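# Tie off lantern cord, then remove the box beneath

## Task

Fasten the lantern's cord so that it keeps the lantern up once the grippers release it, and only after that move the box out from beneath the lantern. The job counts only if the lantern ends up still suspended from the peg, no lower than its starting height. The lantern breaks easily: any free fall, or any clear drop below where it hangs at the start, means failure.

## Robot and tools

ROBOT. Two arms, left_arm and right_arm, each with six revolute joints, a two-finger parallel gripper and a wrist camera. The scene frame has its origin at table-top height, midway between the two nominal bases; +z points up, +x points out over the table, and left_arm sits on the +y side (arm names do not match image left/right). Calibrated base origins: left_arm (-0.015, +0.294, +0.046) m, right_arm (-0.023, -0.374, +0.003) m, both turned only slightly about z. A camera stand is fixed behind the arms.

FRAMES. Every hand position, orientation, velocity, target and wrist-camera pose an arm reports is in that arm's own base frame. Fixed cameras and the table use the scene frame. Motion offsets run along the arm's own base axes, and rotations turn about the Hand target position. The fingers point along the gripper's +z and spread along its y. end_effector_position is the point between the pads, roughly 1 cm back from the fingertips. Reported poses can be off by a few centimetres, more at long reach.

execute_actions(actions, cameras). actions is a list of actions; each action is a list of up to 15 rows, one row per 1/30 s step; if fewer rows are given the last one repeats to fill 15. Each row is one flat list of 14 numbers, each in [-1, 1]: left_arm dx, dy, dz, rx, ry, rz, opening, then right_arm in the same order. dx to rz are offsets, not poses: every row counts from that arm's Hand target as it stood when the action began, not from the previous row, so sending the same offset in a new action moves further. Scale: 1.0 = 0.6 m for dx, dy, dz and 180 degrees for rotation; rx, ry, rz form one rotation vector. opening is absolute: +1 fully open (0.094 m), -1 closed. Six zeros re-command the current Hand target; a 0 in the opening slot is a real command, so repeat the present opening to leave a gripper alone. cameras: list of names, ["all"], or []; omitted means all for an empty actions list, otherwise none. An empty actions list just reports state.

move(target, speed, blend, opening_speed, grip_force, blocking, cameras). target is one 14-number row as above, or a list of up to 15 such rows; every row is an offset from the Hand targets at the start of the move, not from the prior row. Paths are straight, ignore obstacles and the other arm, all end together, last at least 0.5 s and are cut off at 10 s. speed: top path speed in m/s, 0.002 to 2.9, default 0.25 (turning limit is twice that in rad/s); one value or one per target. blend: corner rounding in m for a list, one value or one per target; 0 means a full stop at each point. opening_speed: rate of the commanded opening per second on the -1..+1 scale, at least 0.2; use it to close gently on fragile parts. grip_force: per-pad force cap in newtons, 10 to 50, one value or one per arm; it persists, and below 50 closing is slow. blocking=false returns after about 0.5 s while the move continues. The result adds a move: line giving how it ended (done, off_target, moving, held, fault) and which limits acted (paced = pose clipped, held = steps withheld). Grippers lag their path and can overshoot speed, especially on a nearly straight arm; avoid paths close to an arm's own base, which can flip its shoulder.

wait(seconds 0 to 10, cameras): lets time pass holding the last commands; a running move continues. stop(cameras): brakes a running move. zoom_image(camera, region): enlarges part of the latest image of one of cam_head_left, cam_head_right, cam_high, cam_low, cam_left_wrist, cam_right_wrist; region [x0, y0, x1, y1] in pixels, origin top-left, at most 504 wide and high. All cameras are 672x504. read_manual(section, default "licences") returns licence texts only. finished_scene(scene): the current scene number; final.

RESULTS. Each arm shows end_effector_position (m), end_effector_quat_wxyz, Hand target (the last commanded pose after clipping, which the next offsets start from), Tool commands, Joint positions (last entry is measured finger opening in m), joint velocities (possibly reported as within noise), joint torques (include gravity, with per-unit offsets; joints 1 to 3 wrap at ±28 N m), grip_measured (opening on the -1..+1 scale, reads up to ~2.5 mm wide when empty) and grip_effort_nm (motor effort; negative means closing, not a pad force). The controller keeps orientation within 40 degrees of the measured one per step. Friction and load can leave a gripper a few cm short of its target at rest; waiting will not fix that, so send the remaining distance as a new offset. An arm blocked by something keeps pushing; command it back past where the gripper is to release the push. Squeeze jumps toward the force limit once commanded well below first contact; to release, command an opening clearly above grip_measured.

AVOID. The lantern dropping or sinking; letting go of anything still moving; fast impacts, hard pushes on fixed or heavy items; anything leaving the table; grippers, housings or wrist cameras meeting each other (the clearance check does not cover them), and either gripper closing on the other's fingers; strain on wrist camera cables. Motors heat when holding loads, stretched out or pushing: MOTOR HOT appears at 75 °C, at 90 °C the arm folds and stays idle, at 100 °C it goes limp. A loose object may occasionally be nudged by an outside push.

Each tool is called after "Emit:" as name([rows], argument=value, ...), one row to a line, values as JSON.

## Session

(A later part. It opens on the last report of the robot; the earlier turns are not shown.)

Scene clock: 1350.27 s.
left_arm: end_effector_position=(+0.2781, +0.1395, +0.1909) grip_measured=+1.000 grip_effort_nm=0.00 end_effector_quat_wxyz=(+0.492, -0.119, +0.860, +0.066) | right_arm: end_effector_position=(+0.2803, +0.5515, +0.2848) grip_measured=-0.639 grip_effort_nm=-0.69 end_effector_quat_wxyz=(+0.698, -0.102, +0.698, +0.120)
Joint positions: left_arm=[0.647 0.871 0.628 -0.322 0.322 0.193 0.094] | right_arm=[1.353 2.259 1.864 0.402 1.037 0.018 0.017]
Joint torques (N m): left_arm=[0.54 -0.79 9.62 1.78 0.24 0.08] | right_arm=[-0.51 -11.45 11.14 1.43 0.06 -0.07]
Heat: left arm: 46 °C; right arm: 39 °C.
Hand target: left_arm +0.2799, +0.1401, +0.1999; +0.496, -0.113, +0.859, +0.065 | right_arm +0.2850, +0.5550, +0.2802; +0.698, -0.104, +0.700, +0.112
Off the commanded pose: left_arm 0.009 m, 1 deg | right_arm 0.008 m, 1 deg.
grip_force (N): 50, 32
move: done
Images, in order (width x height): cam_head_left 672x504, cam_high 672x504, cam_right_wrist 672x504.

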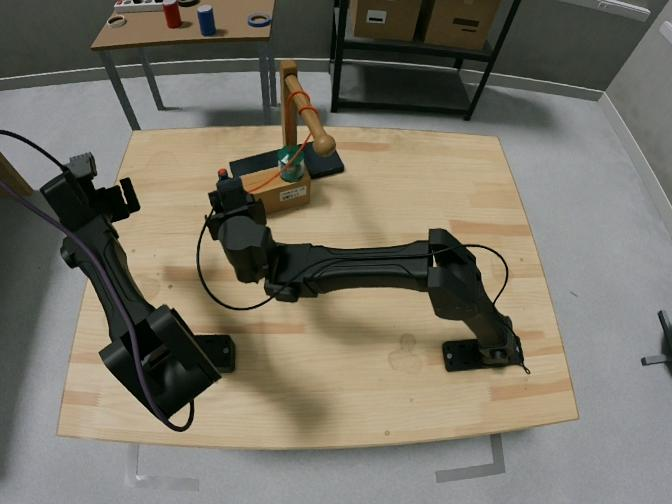

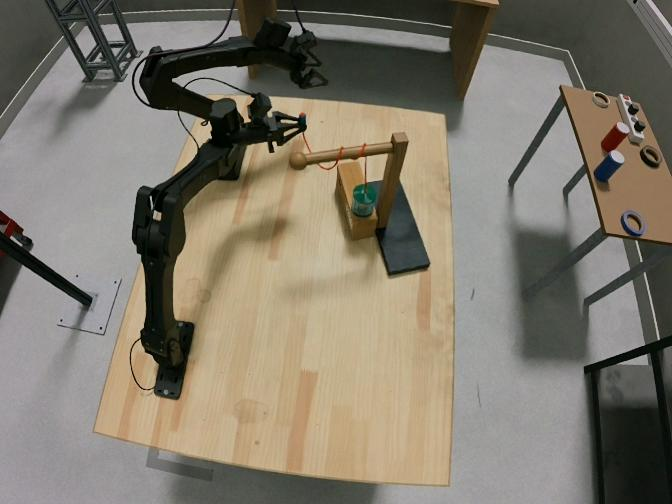

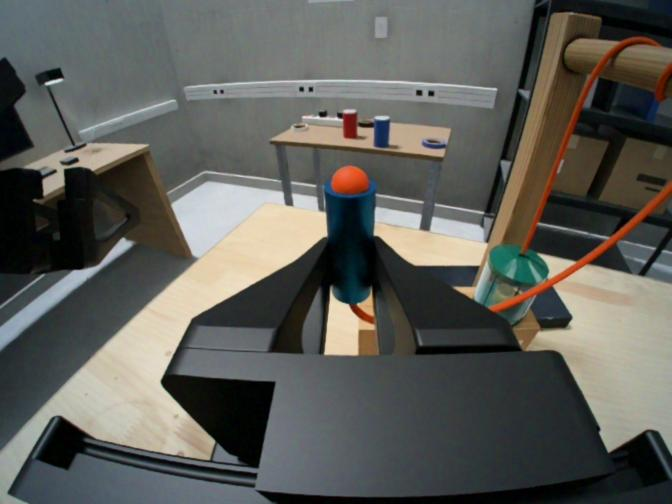

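Emit:
move([
  [0,0,0,0,0,0,1, 0.025,-0.075,0.2833,0.0202,-0.0635,0,-0.75],
  [0,0,0,0,0,0,1, 0.0833,-0.225,0.425,0.0337,-0.1059,0,-0.75],
  [0,0,0,0,0,0,1, 0.125,-0.4083,0.3667,0.0202,-0.0635,0,-0.75],
  [0,0,0,0,0,0,1, 0.1333,-0.55,0.1663,0,0,0,-0.75],
], speed=0.2, blend=[0.05, 0.05, 0.05, 0], cameras=["cam_head_left", "cam_high", "cam_right_wrist"])

Emit:
zoom_image(camera="cam_right_wrist", region=[0, 90, 300, 340])

Emit:
zoom_image(camera="cam_high", region=[270, 100, 440, 250])

Scene clock: 1371.43 s.
left_arm: end_effector_position=(+0.2781, +0.1395, +0.1909) grip_measured=+1.000 grip_effort_nm=0.01 end_effector_quat_wxyz=(+0.492, -0.119, +0.860, +0.066) | right_arm: end_effector_position=(+0.3696, +0.2292, +0.3738) grip_measured=-0.639 grip_effort_nm=-0.69 end_effector_quat_wxyz=(+0.693, -0.108, +0.705, +0.104)
Joint positions: left_arm=[0.647 0.871 0.628 -0.322 0.322 0.193 0.094] | right_arm=[0.724 1.27 1.059 0.194 0.423 0.005 0.017]
Joint torques (N m): left_arm=[0.49 -0.72 9.65 1.79 0.24 0.06] | right_arm=[-0.29 -7.31 7.77 1.89 -0.06 0.08]
Heat: left arm: 47 °C; right arm: 44 °C.
Hand target: left_arm +0.2799, +0.1401, +0.1999; +0.496, -0.113, +0.859, +0.065 | right_arm +0.3650, +0.2250, +0.3797; +0.697, -0.104, +0.700, +0.112
Off the commanded pose: left_arm 0.009 m, 1 deg | right_arm 0.009 m, 1 deg.
grip_force (N): 50, 32
move: done
Images, in order (width x height): cam_head_left 672x504, cam_high 672x504, cam_right_wrist 672x504.

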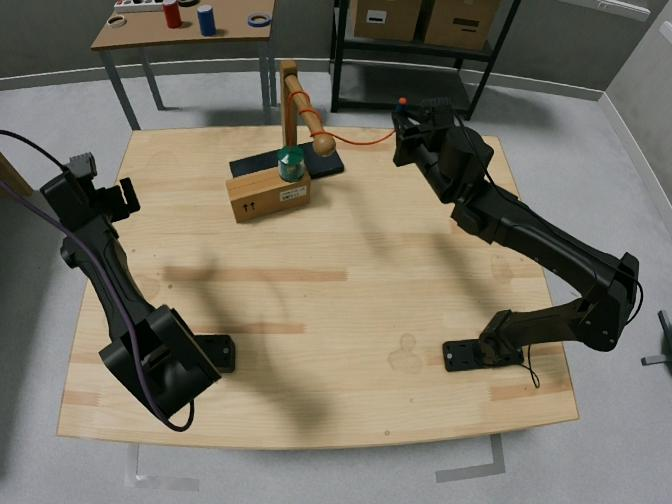

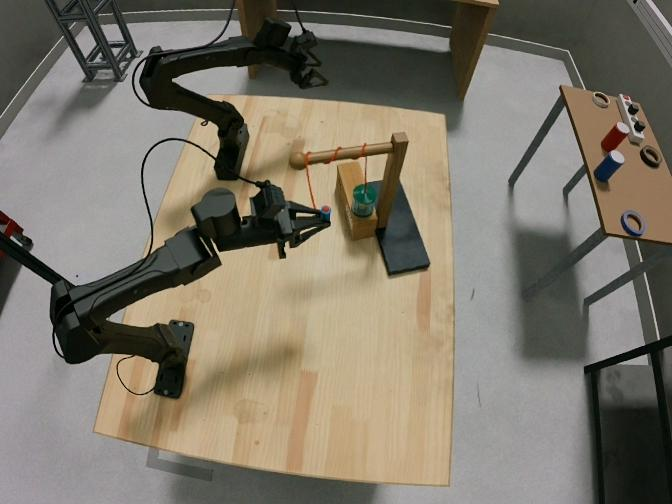

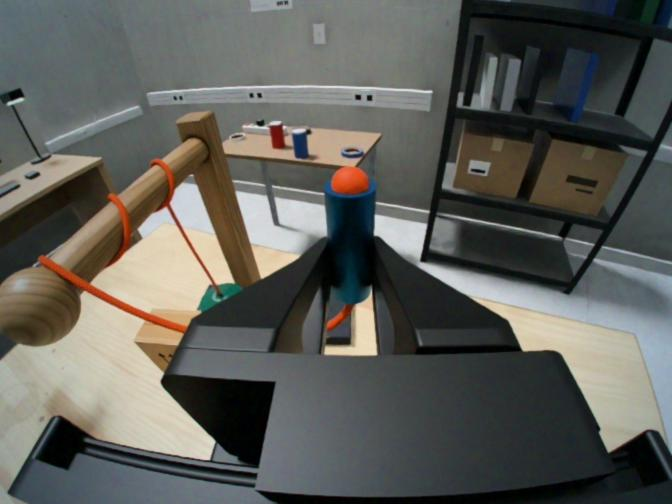

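Scaled by 1.680 from the camera's 672x504 image, which has a finer 960x720 frame.

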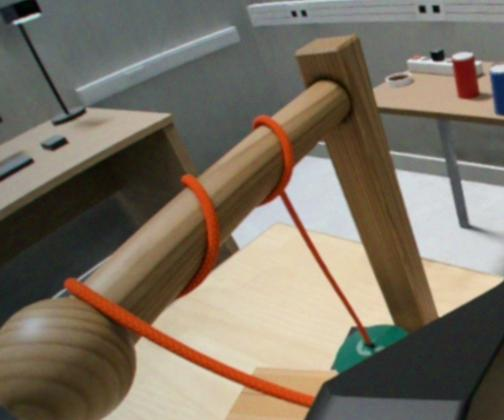

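Scaled by 2.965 from the camera's 672x504 image, which has a finer 960x720 frame.

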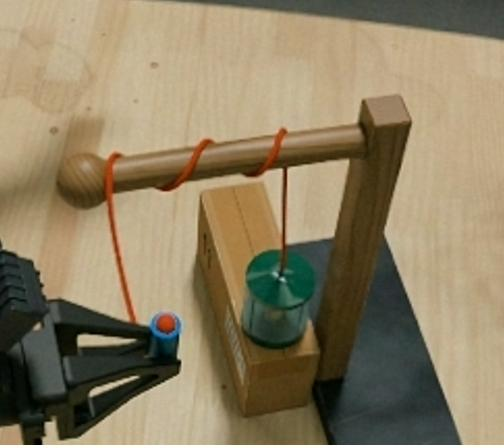

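Emit:
move([
  [0,0,0,0,0,0,1, 0.135,0.0395,-0.1712,0.4765,0.1516,0,-0.75],
  [0,0,0,0,0,0,1, 0.201,-0.028,-0.2712,0.4765,0.1516,0,-0.75],
], speed=[0.2, 0.08], blend=[0.01, 0], cameras=["cam_head_left", "cam_high", "cam_right_wrist"])

Emit:
zoom_image(camera="cam_high", region=[270, 110, 440, 310])

Emit:
zoom_image(camera="cam_head_left", region=[240, 40, 440, 220])

Scene clock: 1404.77 s.
left_arm: end_effector_position=(+0.2781, +0.1395, +0.1909) grip_measured=+1.000 grip_effort_nm=0.01 end_effector_quat_wxyz=(+0.492, -0.119, +0.860, +0.066) | right_arm: end_effector_position=(+0.4785, +0.2222, +0.2419) grip_measured=-0.639 grip_effort_nm=-0.69 end_effector_quat_wxyz=(+0.407, +0.399, +0.558, +0.603)
Joint positions: left_arm=[0.647 0.871 0.628 -0.322 0.322 0.193 0.094] | right_arm=[0.472 1.78 0.906 0.933 0.115 1.591 0.017]
Joint torques (N m): left_arm=[0.54 -0.7 9.62 1.8 0.23 0.07] | right_arm=[-1.7 -6.72 5.85 1.74 0.34 -0.11]
Heat: left arm: 47 °C; right arm: 40 °C.
Hand target: left_arm +0.2799, +0.1401, +0.1999; +0.496, -0.113, +0.859, +0.065 | right_arm +0.4856, +0.2083, +0.2173; +0.413, +0.420, +0.569, +0.574
Off the commanded pose: left_arm 0.009 m, 1 deg | right_arm 0.029 m, 4 deg.
grip_force (N): 50, 32
move: off_target (right_arm)
Images, in order (width x height): cam_head_left 672x504, cam_high 672x504, cam_right_wrist 672x504.

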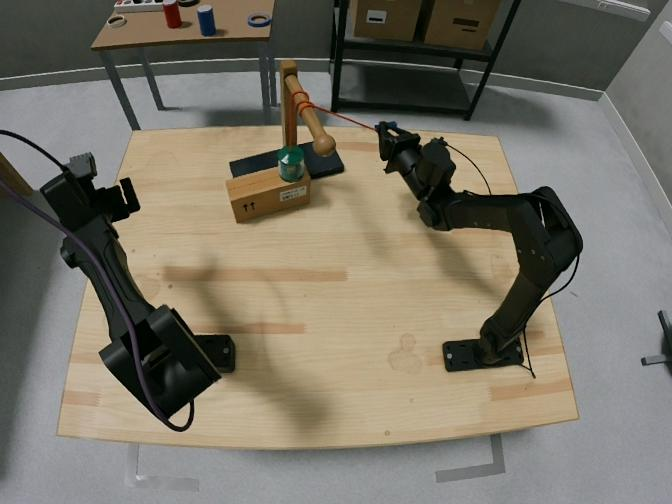

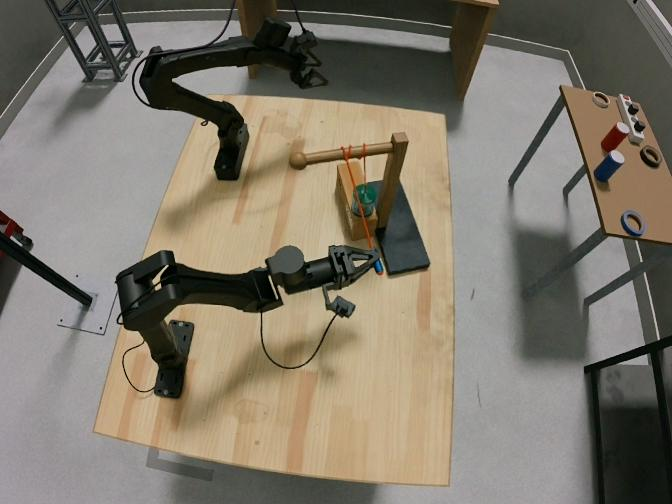

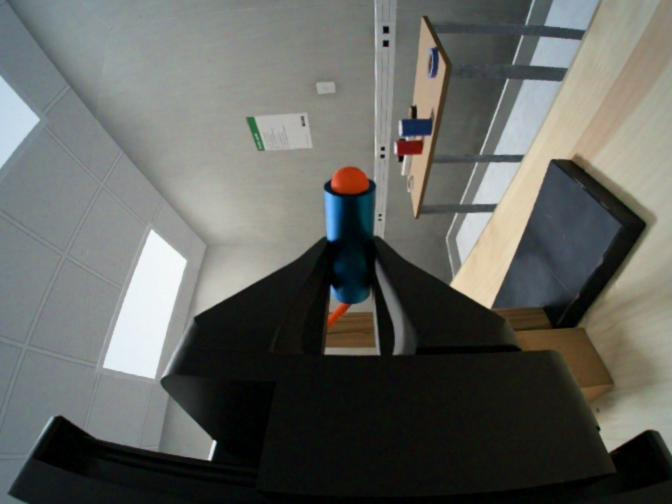

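Scaled by 2.520 from the camera's 672x504 image, which has a finer 960x720 frame.

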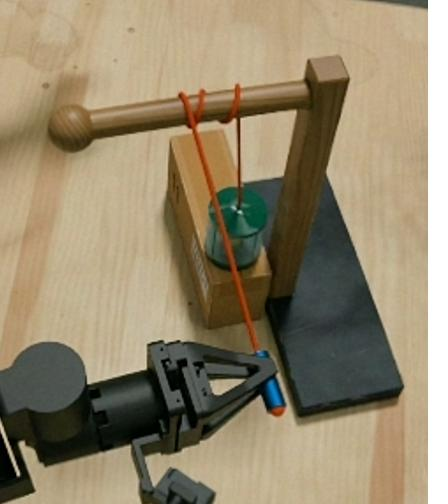

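Scaled by 2.520 from the camera's 672x504 image, which has a finer 960x720 frame.

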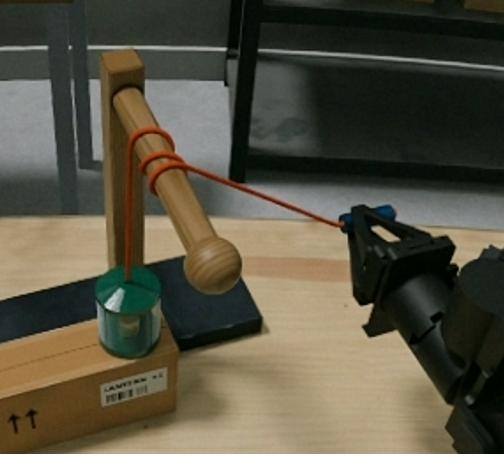

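Emit:
move([
  [0,0,0,0,0,0,1, -0.2152,0.1358,0,0,0,0,-0.75],
  [0,0,0,0,0,0,1, -0.3052,0.2702,-0.0422,0,0,0,-0.75],
  [0,0,0,0,0,0,1, -0.2955,0.3868,0,-0.2383,-0.0758,0,-0.75],
  [0,0,0,0,0,0,1, -0.286,0.4783,0.1078,-0.4765,-0.1516,0,-0.75],
], speed=0.2, blend=[0.03, 0.03, 0.03, 0], cameras=["cam_head_left", "cam_high", "cam_right_wrist"])

Emit:
zoom_image(camera="cam_high", region=[240, 80, 440, 280])

Scene clock: 1469.67 s.
left_arm: end_effector_position=(+0.2781, +0.1395, +0.1909) grip_measured=+1.000 grip_effort_nm=0.01 end_effector_quat_wxyz=(+0.492, -0.119, +0.860, +0.066) | right_arm: end_effector_position=(+0.3149, +0.4890, +0.2839) grip_measured=-0.639 grip_effort_nm=-0.69 end_effector_quat_wxyz=(+0.698, -0.102, +0.699, +0.117)
Joint positions: left_arm=[0.647 0.871 0.628 -0.322 0.322 0.193 0.094] | right_arm=[1.25 2.058 1.544 0.516 0.939 0.02 0.017]
Joint torques (N m): left_arm=[0.49 -0.73 9.68 1.77 0.24 0.07] | right_arm=[0.47 -10.06 11.02 1.53 0.15 -0.07]
Heat: left arm: 48 °C; right arm: 38 °C.
Hand target: left_arm +0.2799, +0.1401, +0.1999; +0.496, -0.113, +0.859, +0.065 | right_arm +0.3140, +0.4953, +0.2818; +0.697, -0.104, +0.700, +0.112
Off the commanded pose: left_arm 0.009 m, 1 deg | right_arm 0.007 m, 1 deg.
grip_force (N): 50, 32
move: done
Images, in order (width x height): cam_head_left 672x504, cam_high 672x504, cam_right_wrist 672x504.

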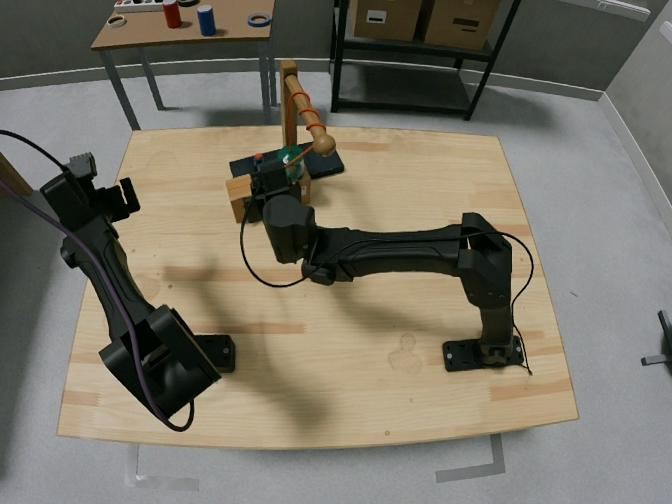

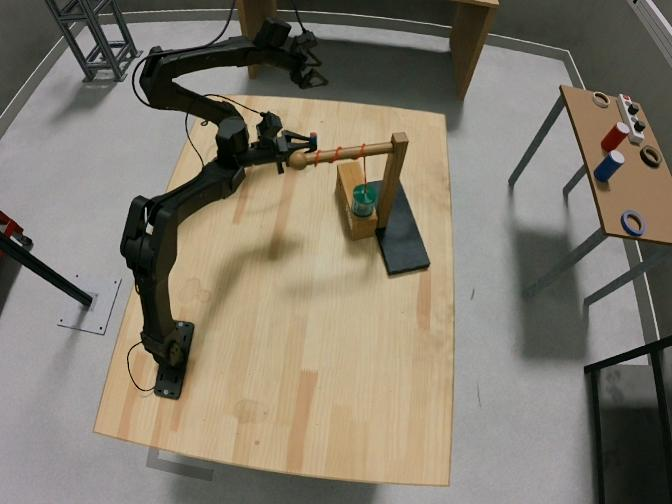

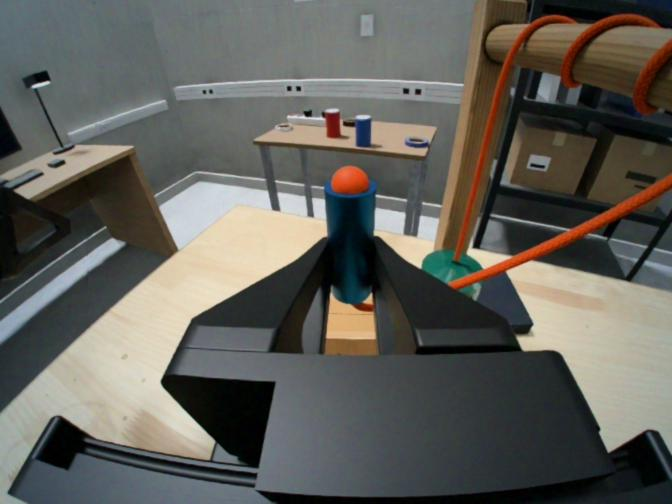

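Scaled by 2.520 from the camera's 672x504 image, which has a finer 960x720 frame.

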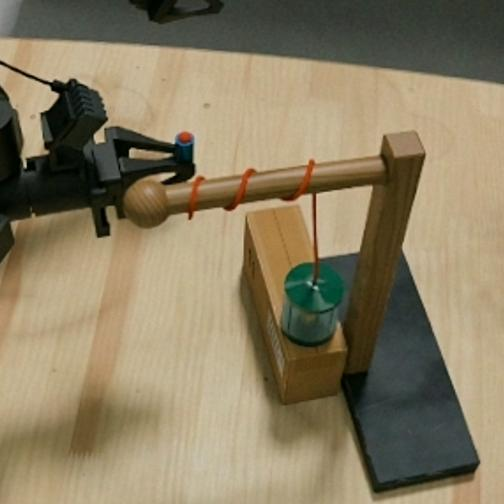

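Emit:
move([
  [0,0,0,0,0,0,1, 0.0753,0.0325,0.0253,0,0,0,-0.75],
  [0,0,0,0,0,0,1, 0.0915,-0.0095,0.2253,0.0169,-0.053,0,-0.75],
  [0,0,0,0,0,0,1, 0.123,-0.1598,0.342,0.0337,-0.1059,0,-0.75],
], speed=0.15, blend=[0.02, 0.03, 0], cameras=["cam_head_left", "cam_high", "cam_right_wrist", "cam_low"])

Emit:
zoom_image(camera="cam_high", region=[240, 30, 440, 230])

Emit:
zoom_image(camera="cam_low", region=[320, 120, 430, 270])

Scene clock: 1534.20 s.
left_arm: end_effector_position=(+0.2781, +0.1395, +0.1909) grip_measured=+1.000 grip_effort_nm=0.01 end_effector_quat_wxyz=(+0.492, -0.119, +0.860, +0.066) | right_arm: end_effector_position=(+0.3955, +0.4070, +0.4704) grip_measured=-0.639 grip_effort_nm=-0.69 end_effector_quat_wxyz=(+0.800, -0.089, +0.581, +0.120)
Joint positions: left_arm=[0.647 0.871 0.628 -0.322 0.322 0.193 0.094] | right_arm=[0.992 1.913 1.753 0.559 0.652 -0.253 0.017]
Joint torques (N m): left_arm=[0.5 -0.69 9.7 1.77 0.24 0.07] | right_arm=[-0.03 -14.02 7.32 1.69 -0.25 -0.07]
Heat: left arm: 49 °C; right arm: 40 °C.
Hand target: left_arm +0.2799, +0.1401, +0.1999; +0.496, -0.113, +0.859, +0.065 | right_arm +0.3879, +0.3993, +0.4870; +0.808, -0.084, +0.568, +0.130
Off the commanded pose: left_arm 0.009 m, 1 deg | right_arm 0.020 m, 2 deg.
grip_force (N): 50, 32
move: off_target (right_arm)
Images, in order (width x height): cam_head_left 672x504, cam_high 672x504, cam_low 672x504, cam_right_wrist 672x504.

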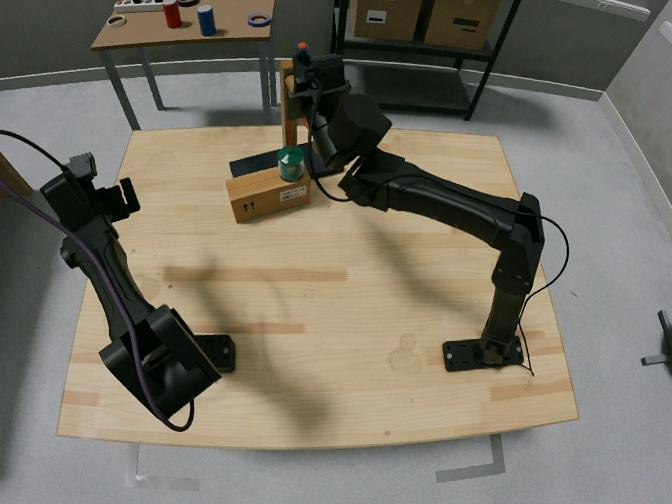

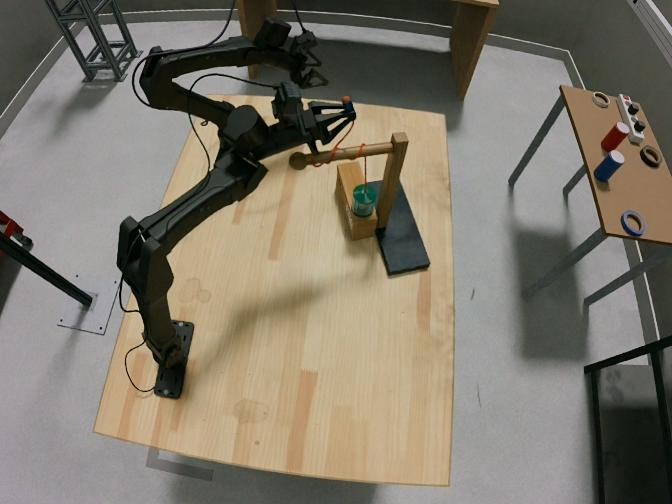

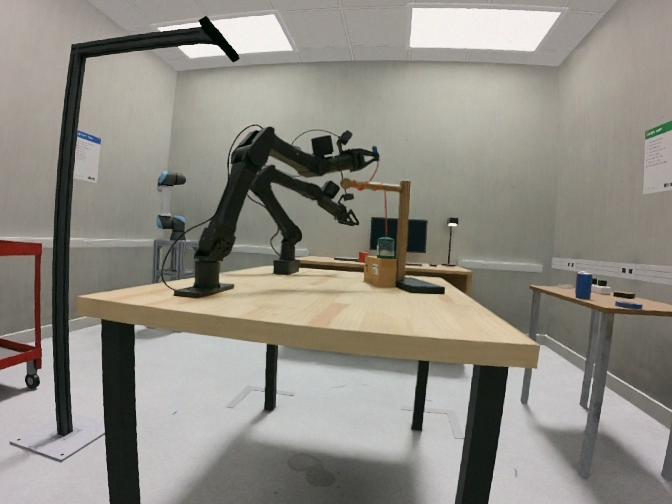

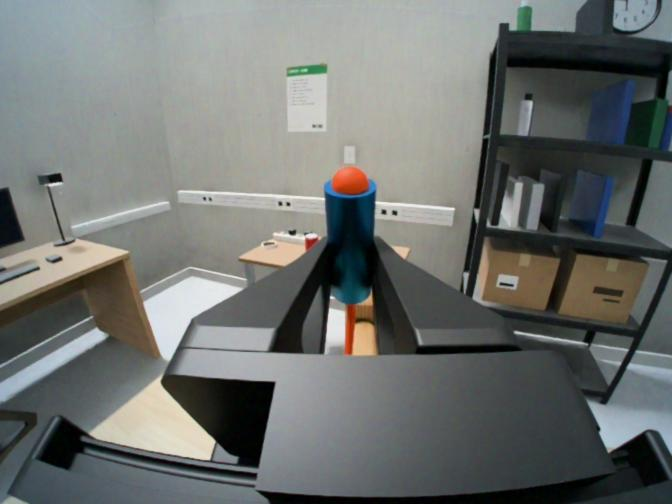

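Scaled by 2.520 from the camera's 672x504 image, which has a finer 960x720 frame.

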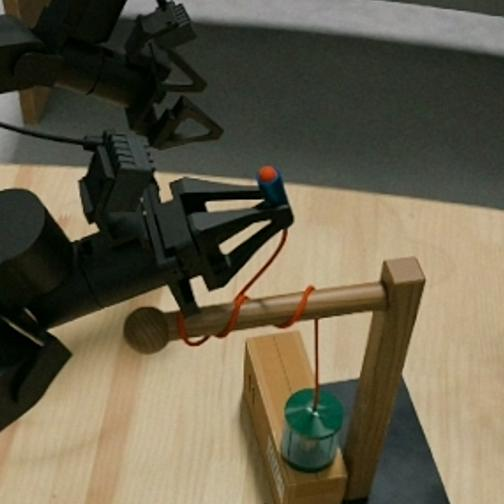

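Scaled by 3.360 from the camera's 672x504 image, which has a finer 960x720 frame.

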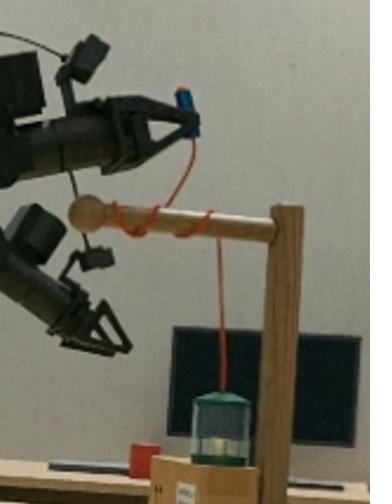

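Emit:
execute_actions(actions=[])

Scene clock: 1556.70 s.
left_arm: end_effector_position=(+0.2781, +0.1395, +0.1909) grip_measured=+1.000 grip_effort_nm=0.00 end_effector_quat_wxyz=(+0.492, -0.119, +0.860, +0.066) | right_arm: end_effector_position=(+0.3954, +0.4072, +0.4705) grip_measured=-0.639 grip_effort_nm=-0.69 end_effector_quat_wxyz=(+0.800, -0.089, +0.581, +0.120)
Joint positions: left_arm=[0.647 0.871 0.628 -0.322 0.322 0.193 0.094] | right_arm=[0.992 1.913 1.753 0.559 0.651 -0.253 0.017]
Joint velocities: within noise
Joint torques (N m): left_arm=[0.46 -0.73 9.68 1.77 0.23 0.06] | right_arm=[0.01 -13.98 7.27 1.71 -0.26 -0.06]
Heat: left arm: 50 °C; right arm: 41 °C.
Hand target: left_arm +0.2799, +0.1401, +0.1999; +0.496, -0.113, +0.859, +0.065 | right_arm +0.3879, +0.3993, +0.4870; +0.808, -0.085, +0.568, +0.130
Tool commands: left_gripper/opening=+1.0 right_gripper/opening=-0.75
Off the commanded pose: left_arm 0.009 m, 1 deg | right_arm 0.020 m, 2 deg.
grip_force (N): 50, 32

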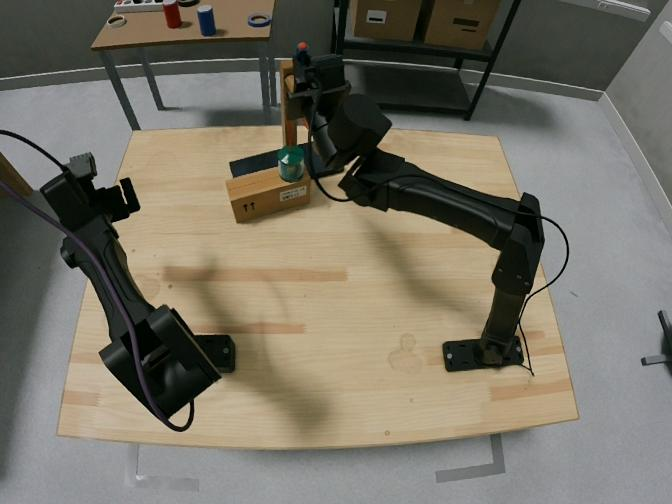

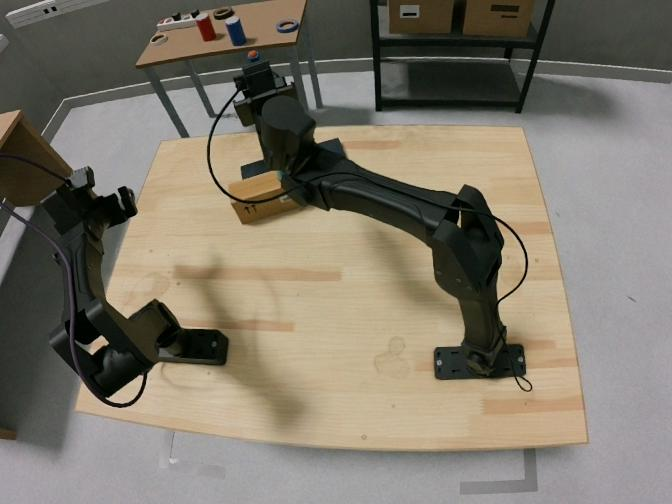

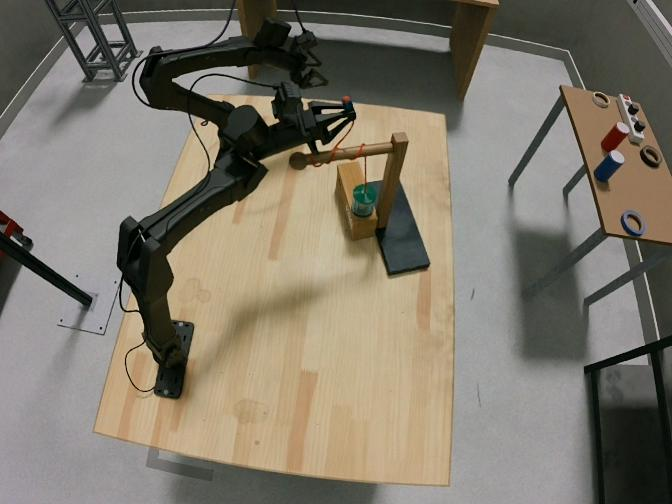

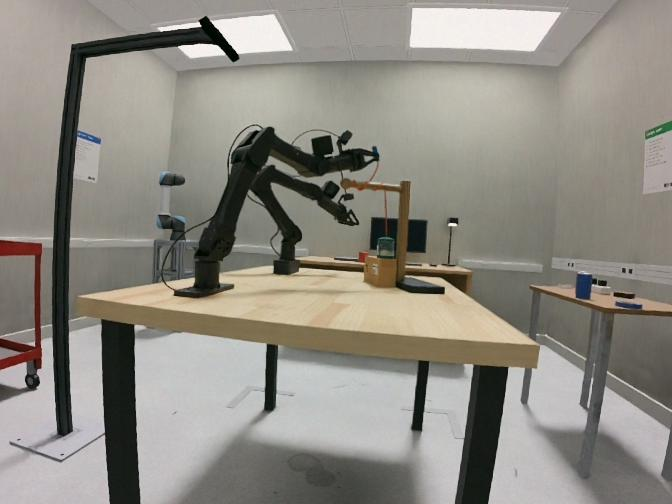

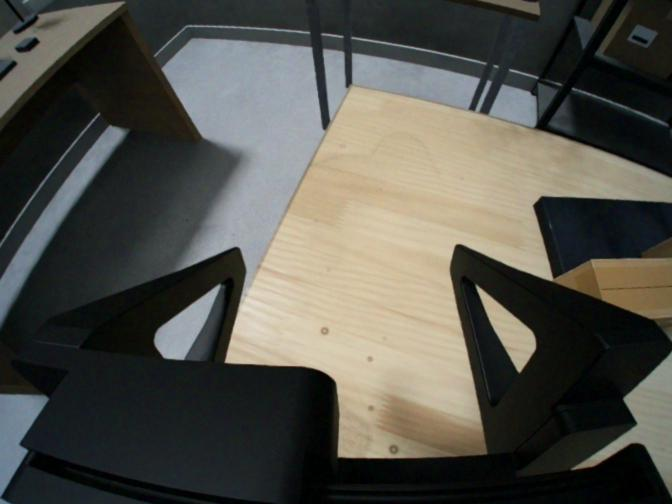

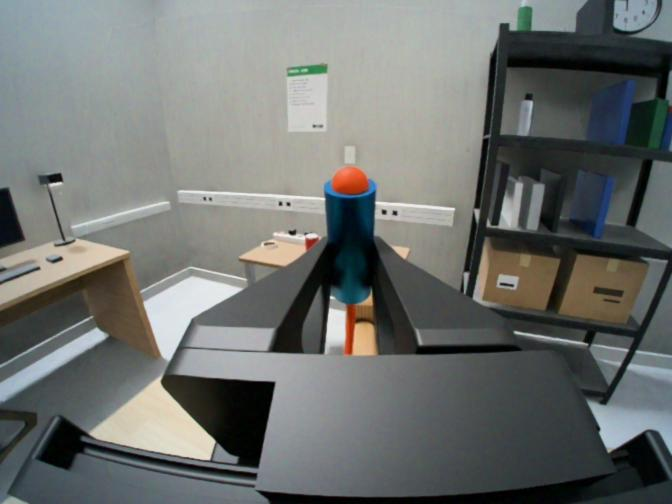

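Emit:
zoom_image(camera="cam_high", region=[260, 80, 440, 260])

Emit:
zoom_image(camera="cam_low", region=[310, 120, 440, 300])

Scaled by 2.800 from the camera's 672x504 image, which has a finer 960x720 frame.

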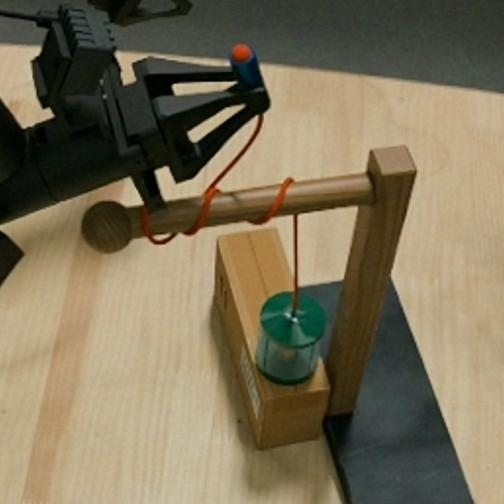

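Scaled by 2.800 from the camera's 672x504 image, which has a finer 960x720 frame.

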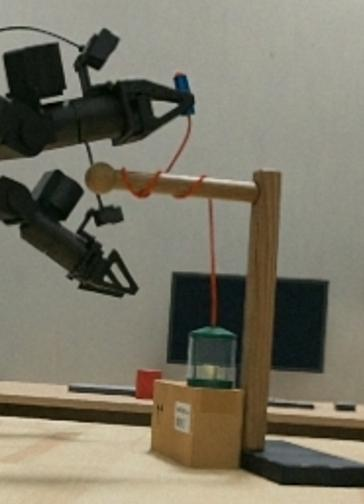

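Emit:
move([
  [0,0,0,0,0,0,1, -0.0017,-0.1005,-0.0833,-0.0169,0.0529,0,-0.75],
  [0,0,0,0,0,0,1, 0.0152,-0.1505,-0.20,-0.0338,0.1059,0,-0.75],
], speed=0.12, blend=[0.03,0], grip_force=[50,32], cameras=["cam_head_left","cam_high","cam_low"])

Scene clock: 1575.27 s.
left_arm: end_effector_position=(+0.2781, +0.1395, +0.1909) grip_measured=+1.000 grip_effort_nm=0.01 end_effector_quat_wxyz=(+0.492, -0.119, +0.860, +0.066) | right_arm: end_effector_position=(+0.4007, +0.3168, +0.3586) grip_measured=-0.639 grip_effort_nm=-0.69 end_effector_quat_wxyz=(+0.695, -0.109, +0.703, +0.107)
Joint positions: left_arm=[0.647 0.871 0.628 -0.322 0.322 0.193 0.094] | right_arm=[0.851 1.595 1.272 0.309 0.543 0.005 0.017]
Joint torques (N m): left_arm=[0.46 -0.75 9.65 1.79 0.23 0.06] | right_arm=[-0.58 -11.11 7.6 1.72 -0.03 0.04]
Heat: left arm: 50 °C; right arm: 42 °C.
Hand target: left_arm +0.2799, +0.1401, +0.1999; +0.496, -0.113, +0.859, +0.065 | right_arm +0.3969, +0.3091, +0.3670; +0.697, -0.104, +0.700, +0.112
Off the commanded pose: left_arm 0.009 m, 1 deg | right_arm 0.012 m, 1 deg.
grip_force (N): 50, 32
move: off_target (right_arm)
Images, in order (width x height): cam_head_left 672x504, cam_high 672x504, cam_low 672x504.

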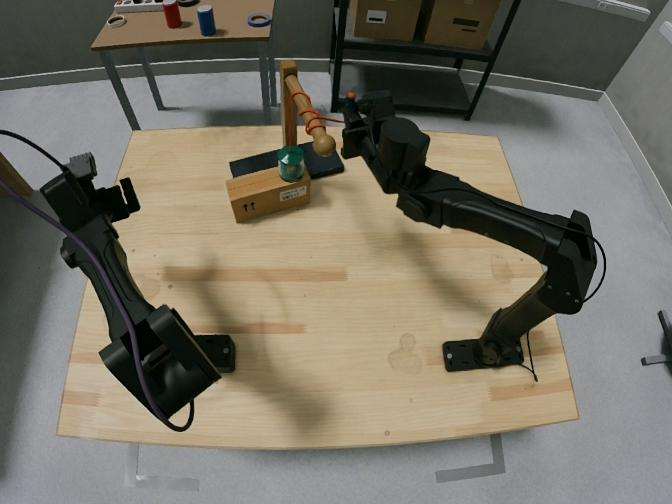

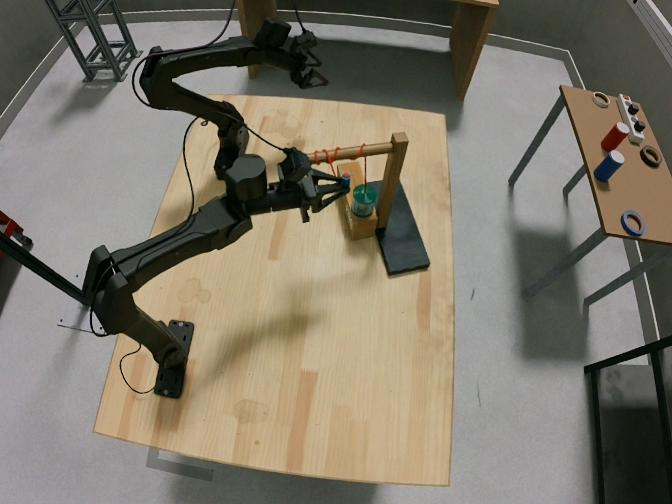

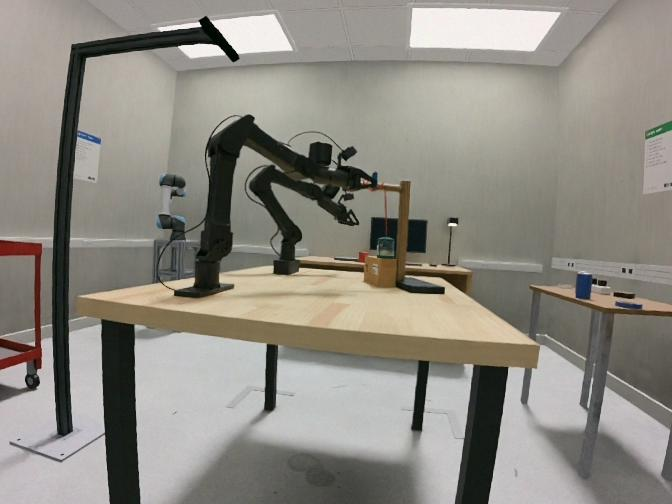

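Emit:
zoom_image(camera="cam_high", region=[260, 100, 440, 260])

Emit:
zoom_image(camera="cam_head_left", region=[240, 40, 440, 220])

Scaled by 2.800 from the camera's 672x504 image, which has a finer 960x720 frame.

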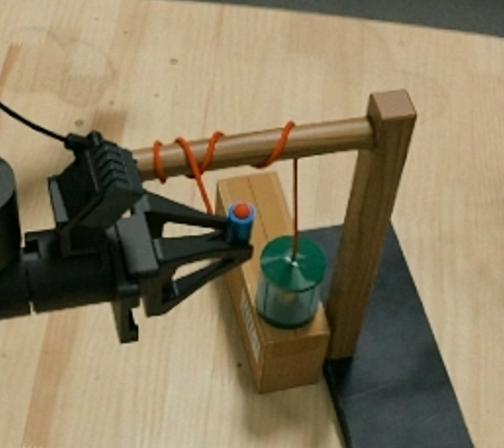

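Scaled by 2.520 from the camera's 672x504 image, which has a finer 960x720 frame.

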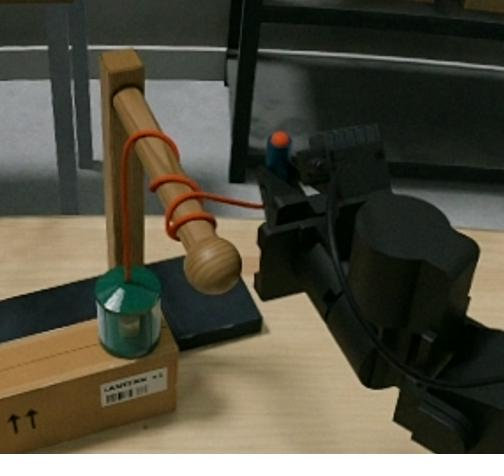

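Emit:
move(target=[0,0,0,0,0,0,1, 0.0493,-0.0335,-0.05,0.4765,0.1516,0,-0.75], speed=0.22, grip_force=[50,32], cameras=["cam_head_left","cam_high","cam_low"])

Scene clock: 1618.57 s.
left_arm: end_effector_position=(+0.2781, +0.1395, +0.1909) grip_measured=+1.000 grip_effort_nm=0.01 end_effector_quat_wxyz=(+0.492, -0.119, +0.860, +0.066) | right_arm: end_effector_position=(+0.4237, +0.2924, +0.3422) grip_measured=-0.639 grip_effort_nm=-0.69 end_effector_quat_wxyz=(+0.411, +0.418, +0.569, +0.577)
Joint positions: left_arm=[0.647 0.871 0.628 -0.322 0.322 0.193 0.094] | right_arm=[0.749 1.595 1.19 0.409 0.431 1.585 0.017]
Joint torques (N m): left_arm=[0.55 -0.73 9.65 1.78 0.24 0.07] | right_arm=[-0.77 -7.69 7.39 2 0.02 -0.04]
Heat: left arm: 51 °C; right arm: 42 °C.
Hand target: left_arm +0.2799, +0.1401, +0.1999; +0.496, -0.113, +0.859, +0.065 | right_arm +0.4265, +0.2888, +0.3371; +0.414, +0.420, +0.569, +0.574
Off the commanded pose: left_arm 0.009 m, 1 deg | right_arm 0.007 m, 1 deg.
grip_force (N): 50, 32
move: done
Images, in order (width x height): cam_head_left 672x504, cam_high 672x504, cam_low 672x504.

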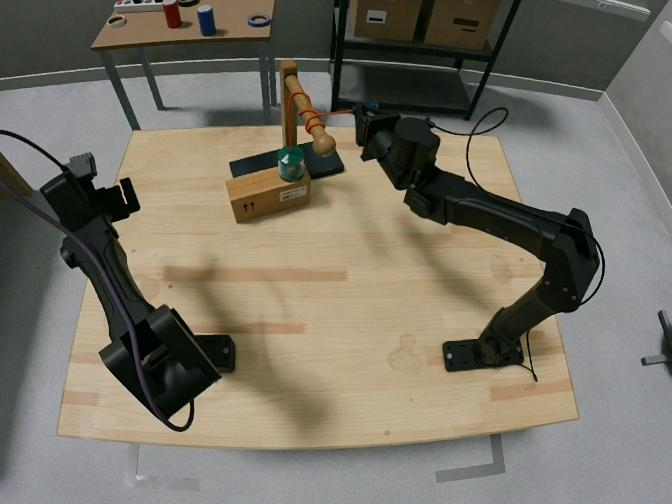

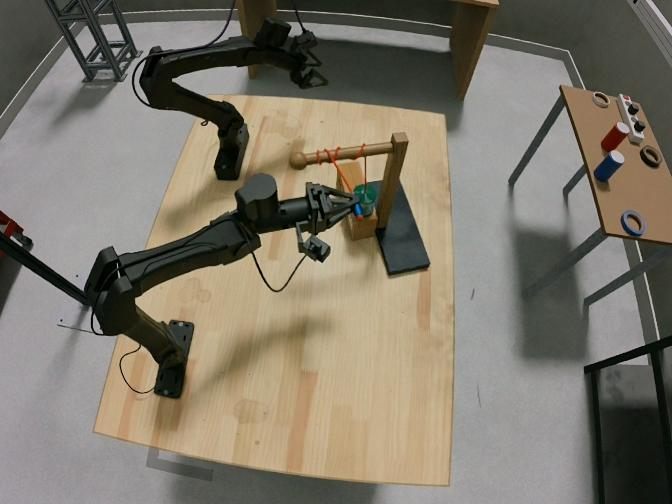

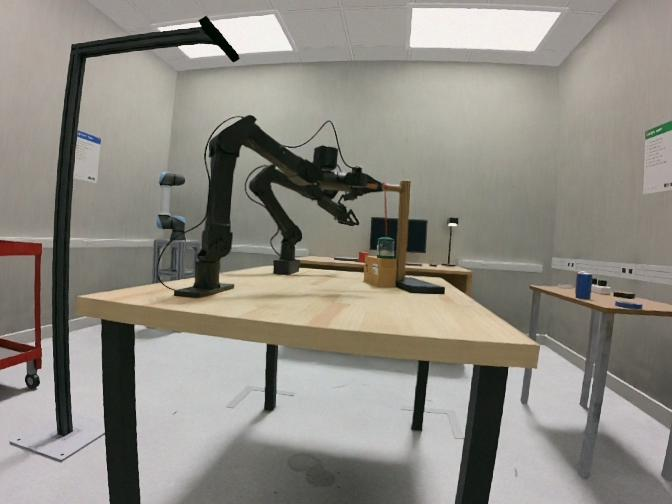

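Emit:
move(target=[0,0,0,0,0,0,1, 0.0658,-0.0673,-0.0333,0,0,0,-0.75], speed=0.07, grip_force=[50,32], cameras=["cam_head_left","cam_high","cam_low"])

Emit:
zoom_image(camera="cam_high", region=[280, 100, 440, 260])

Emit:
zoom_image(camera="cam_head_left", region=[240, 40, 440, 220])

Scene clock: 1633.77 s.
left_arm: end_effector_position=(+0.2781, +0.1395, +0.1909) grip_measured=+1.000 grip_effort_nm=0.00 end_effector_quat_wxyz=(+0.492, -0.119, +0.860, +0.066) | right_arm: end_effector_position=(+0.4409, +0.2835, +0.3446) grip_measured=-0.639 grip_effort_nm=-0.69 end_effector_quat_wxyz=(+0.377, +0.371, +0.575, +0.625)
Joint positions: left_arm=[0.647 0.871 0.628 -0.322 0.322 0.193 0.094] | right_arm=[0.629 1.607 1.15 0.523 0.175 1.589 0.017]
Joint torques (N m): left_arm=[0.5 -0.73 9.62 1.78 0.25 0.09] | right_arm=[-4.05 -6.09 6.68 1.68 1.1 -0.09]
Heat: left arm: 51 °C; right arm: 40 °C.
Hand target: left_arm +0.2799, +0.1401, +0.1999; +0.496, -0.113, +0.859, +0.065 | right_arm +0.4660, +0.2485, +0.3169; +0.413, +0.420, +0.569, +0.574
Off the commanded pose: left_arm 0.009 m, 1 deg | right_arm 0.051 m, 9 deg.
grip_force (N): 50, 32
move: off_target (right_arm)
Images, in order (width x height): cam_head_left 672x504, cam_high 672x504, cam_low 672x504.

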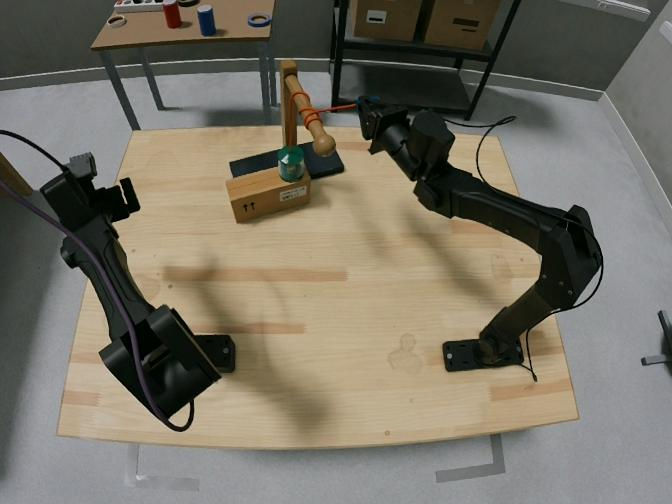

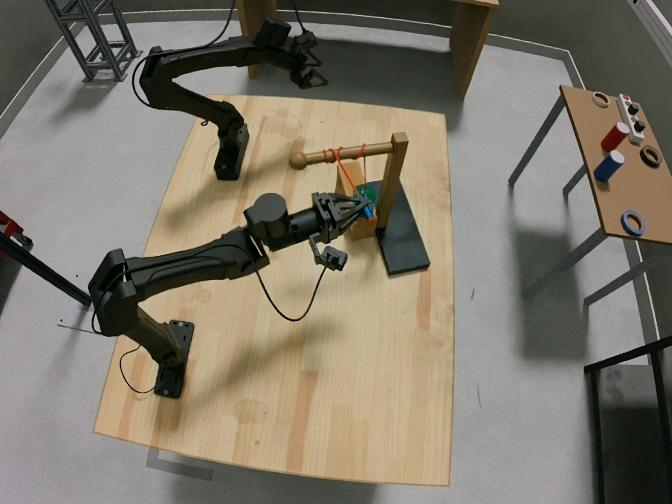

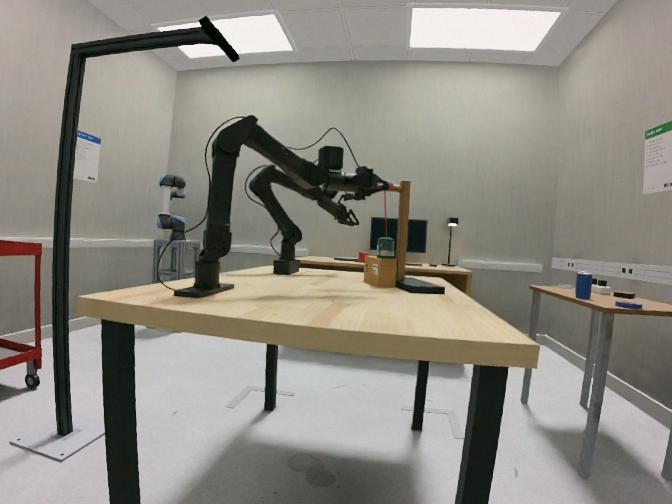

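Scaled by 3.150 from the camera's 672x504 image, which has a finer 960x720 frame.

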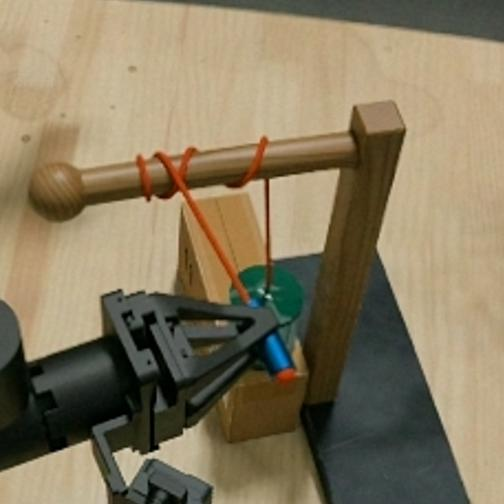

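Scaled by 2.520 from the camera's 672x504 image, which has a finer 960x720 frame.

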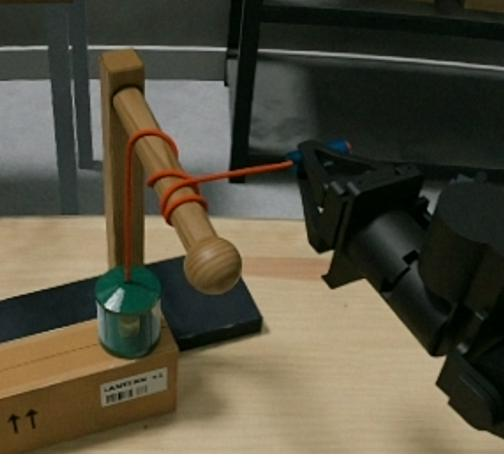

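Emit:
zoom_image(camera="cam_low", region=[330, 150, 430, 270])

Emit:
zoom_image(camera="cam_low", region=[340, 165, 420, 215])

Emit:
zoom_image(camera="cam_high", region=[285, 130, 385, 190])

Scaled by 4.200 from the camera's 672x504 image, which has a finer 960x720 frame.

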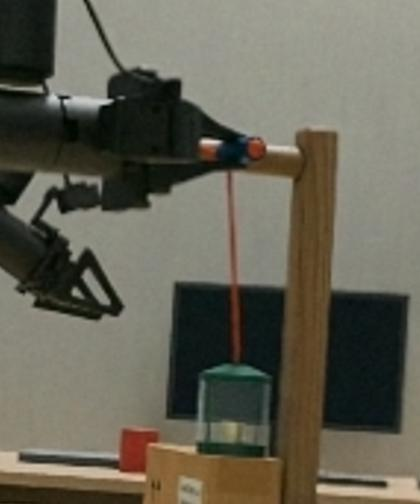

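Scaled by 6.300 from the camera's 672x504 image, which has a finer 960x720 frame.

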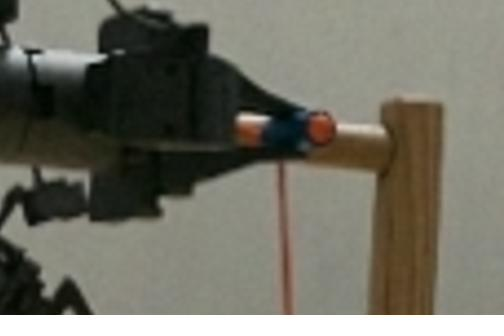

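Scaled by 5.040 from the camera's 672x504 image, which has a finer 960x720 frame.

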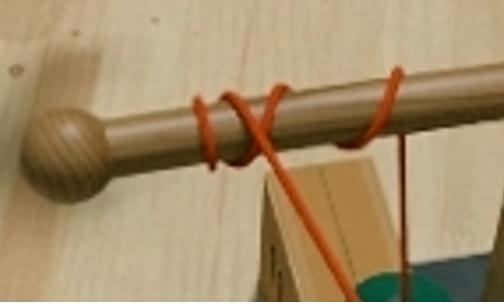

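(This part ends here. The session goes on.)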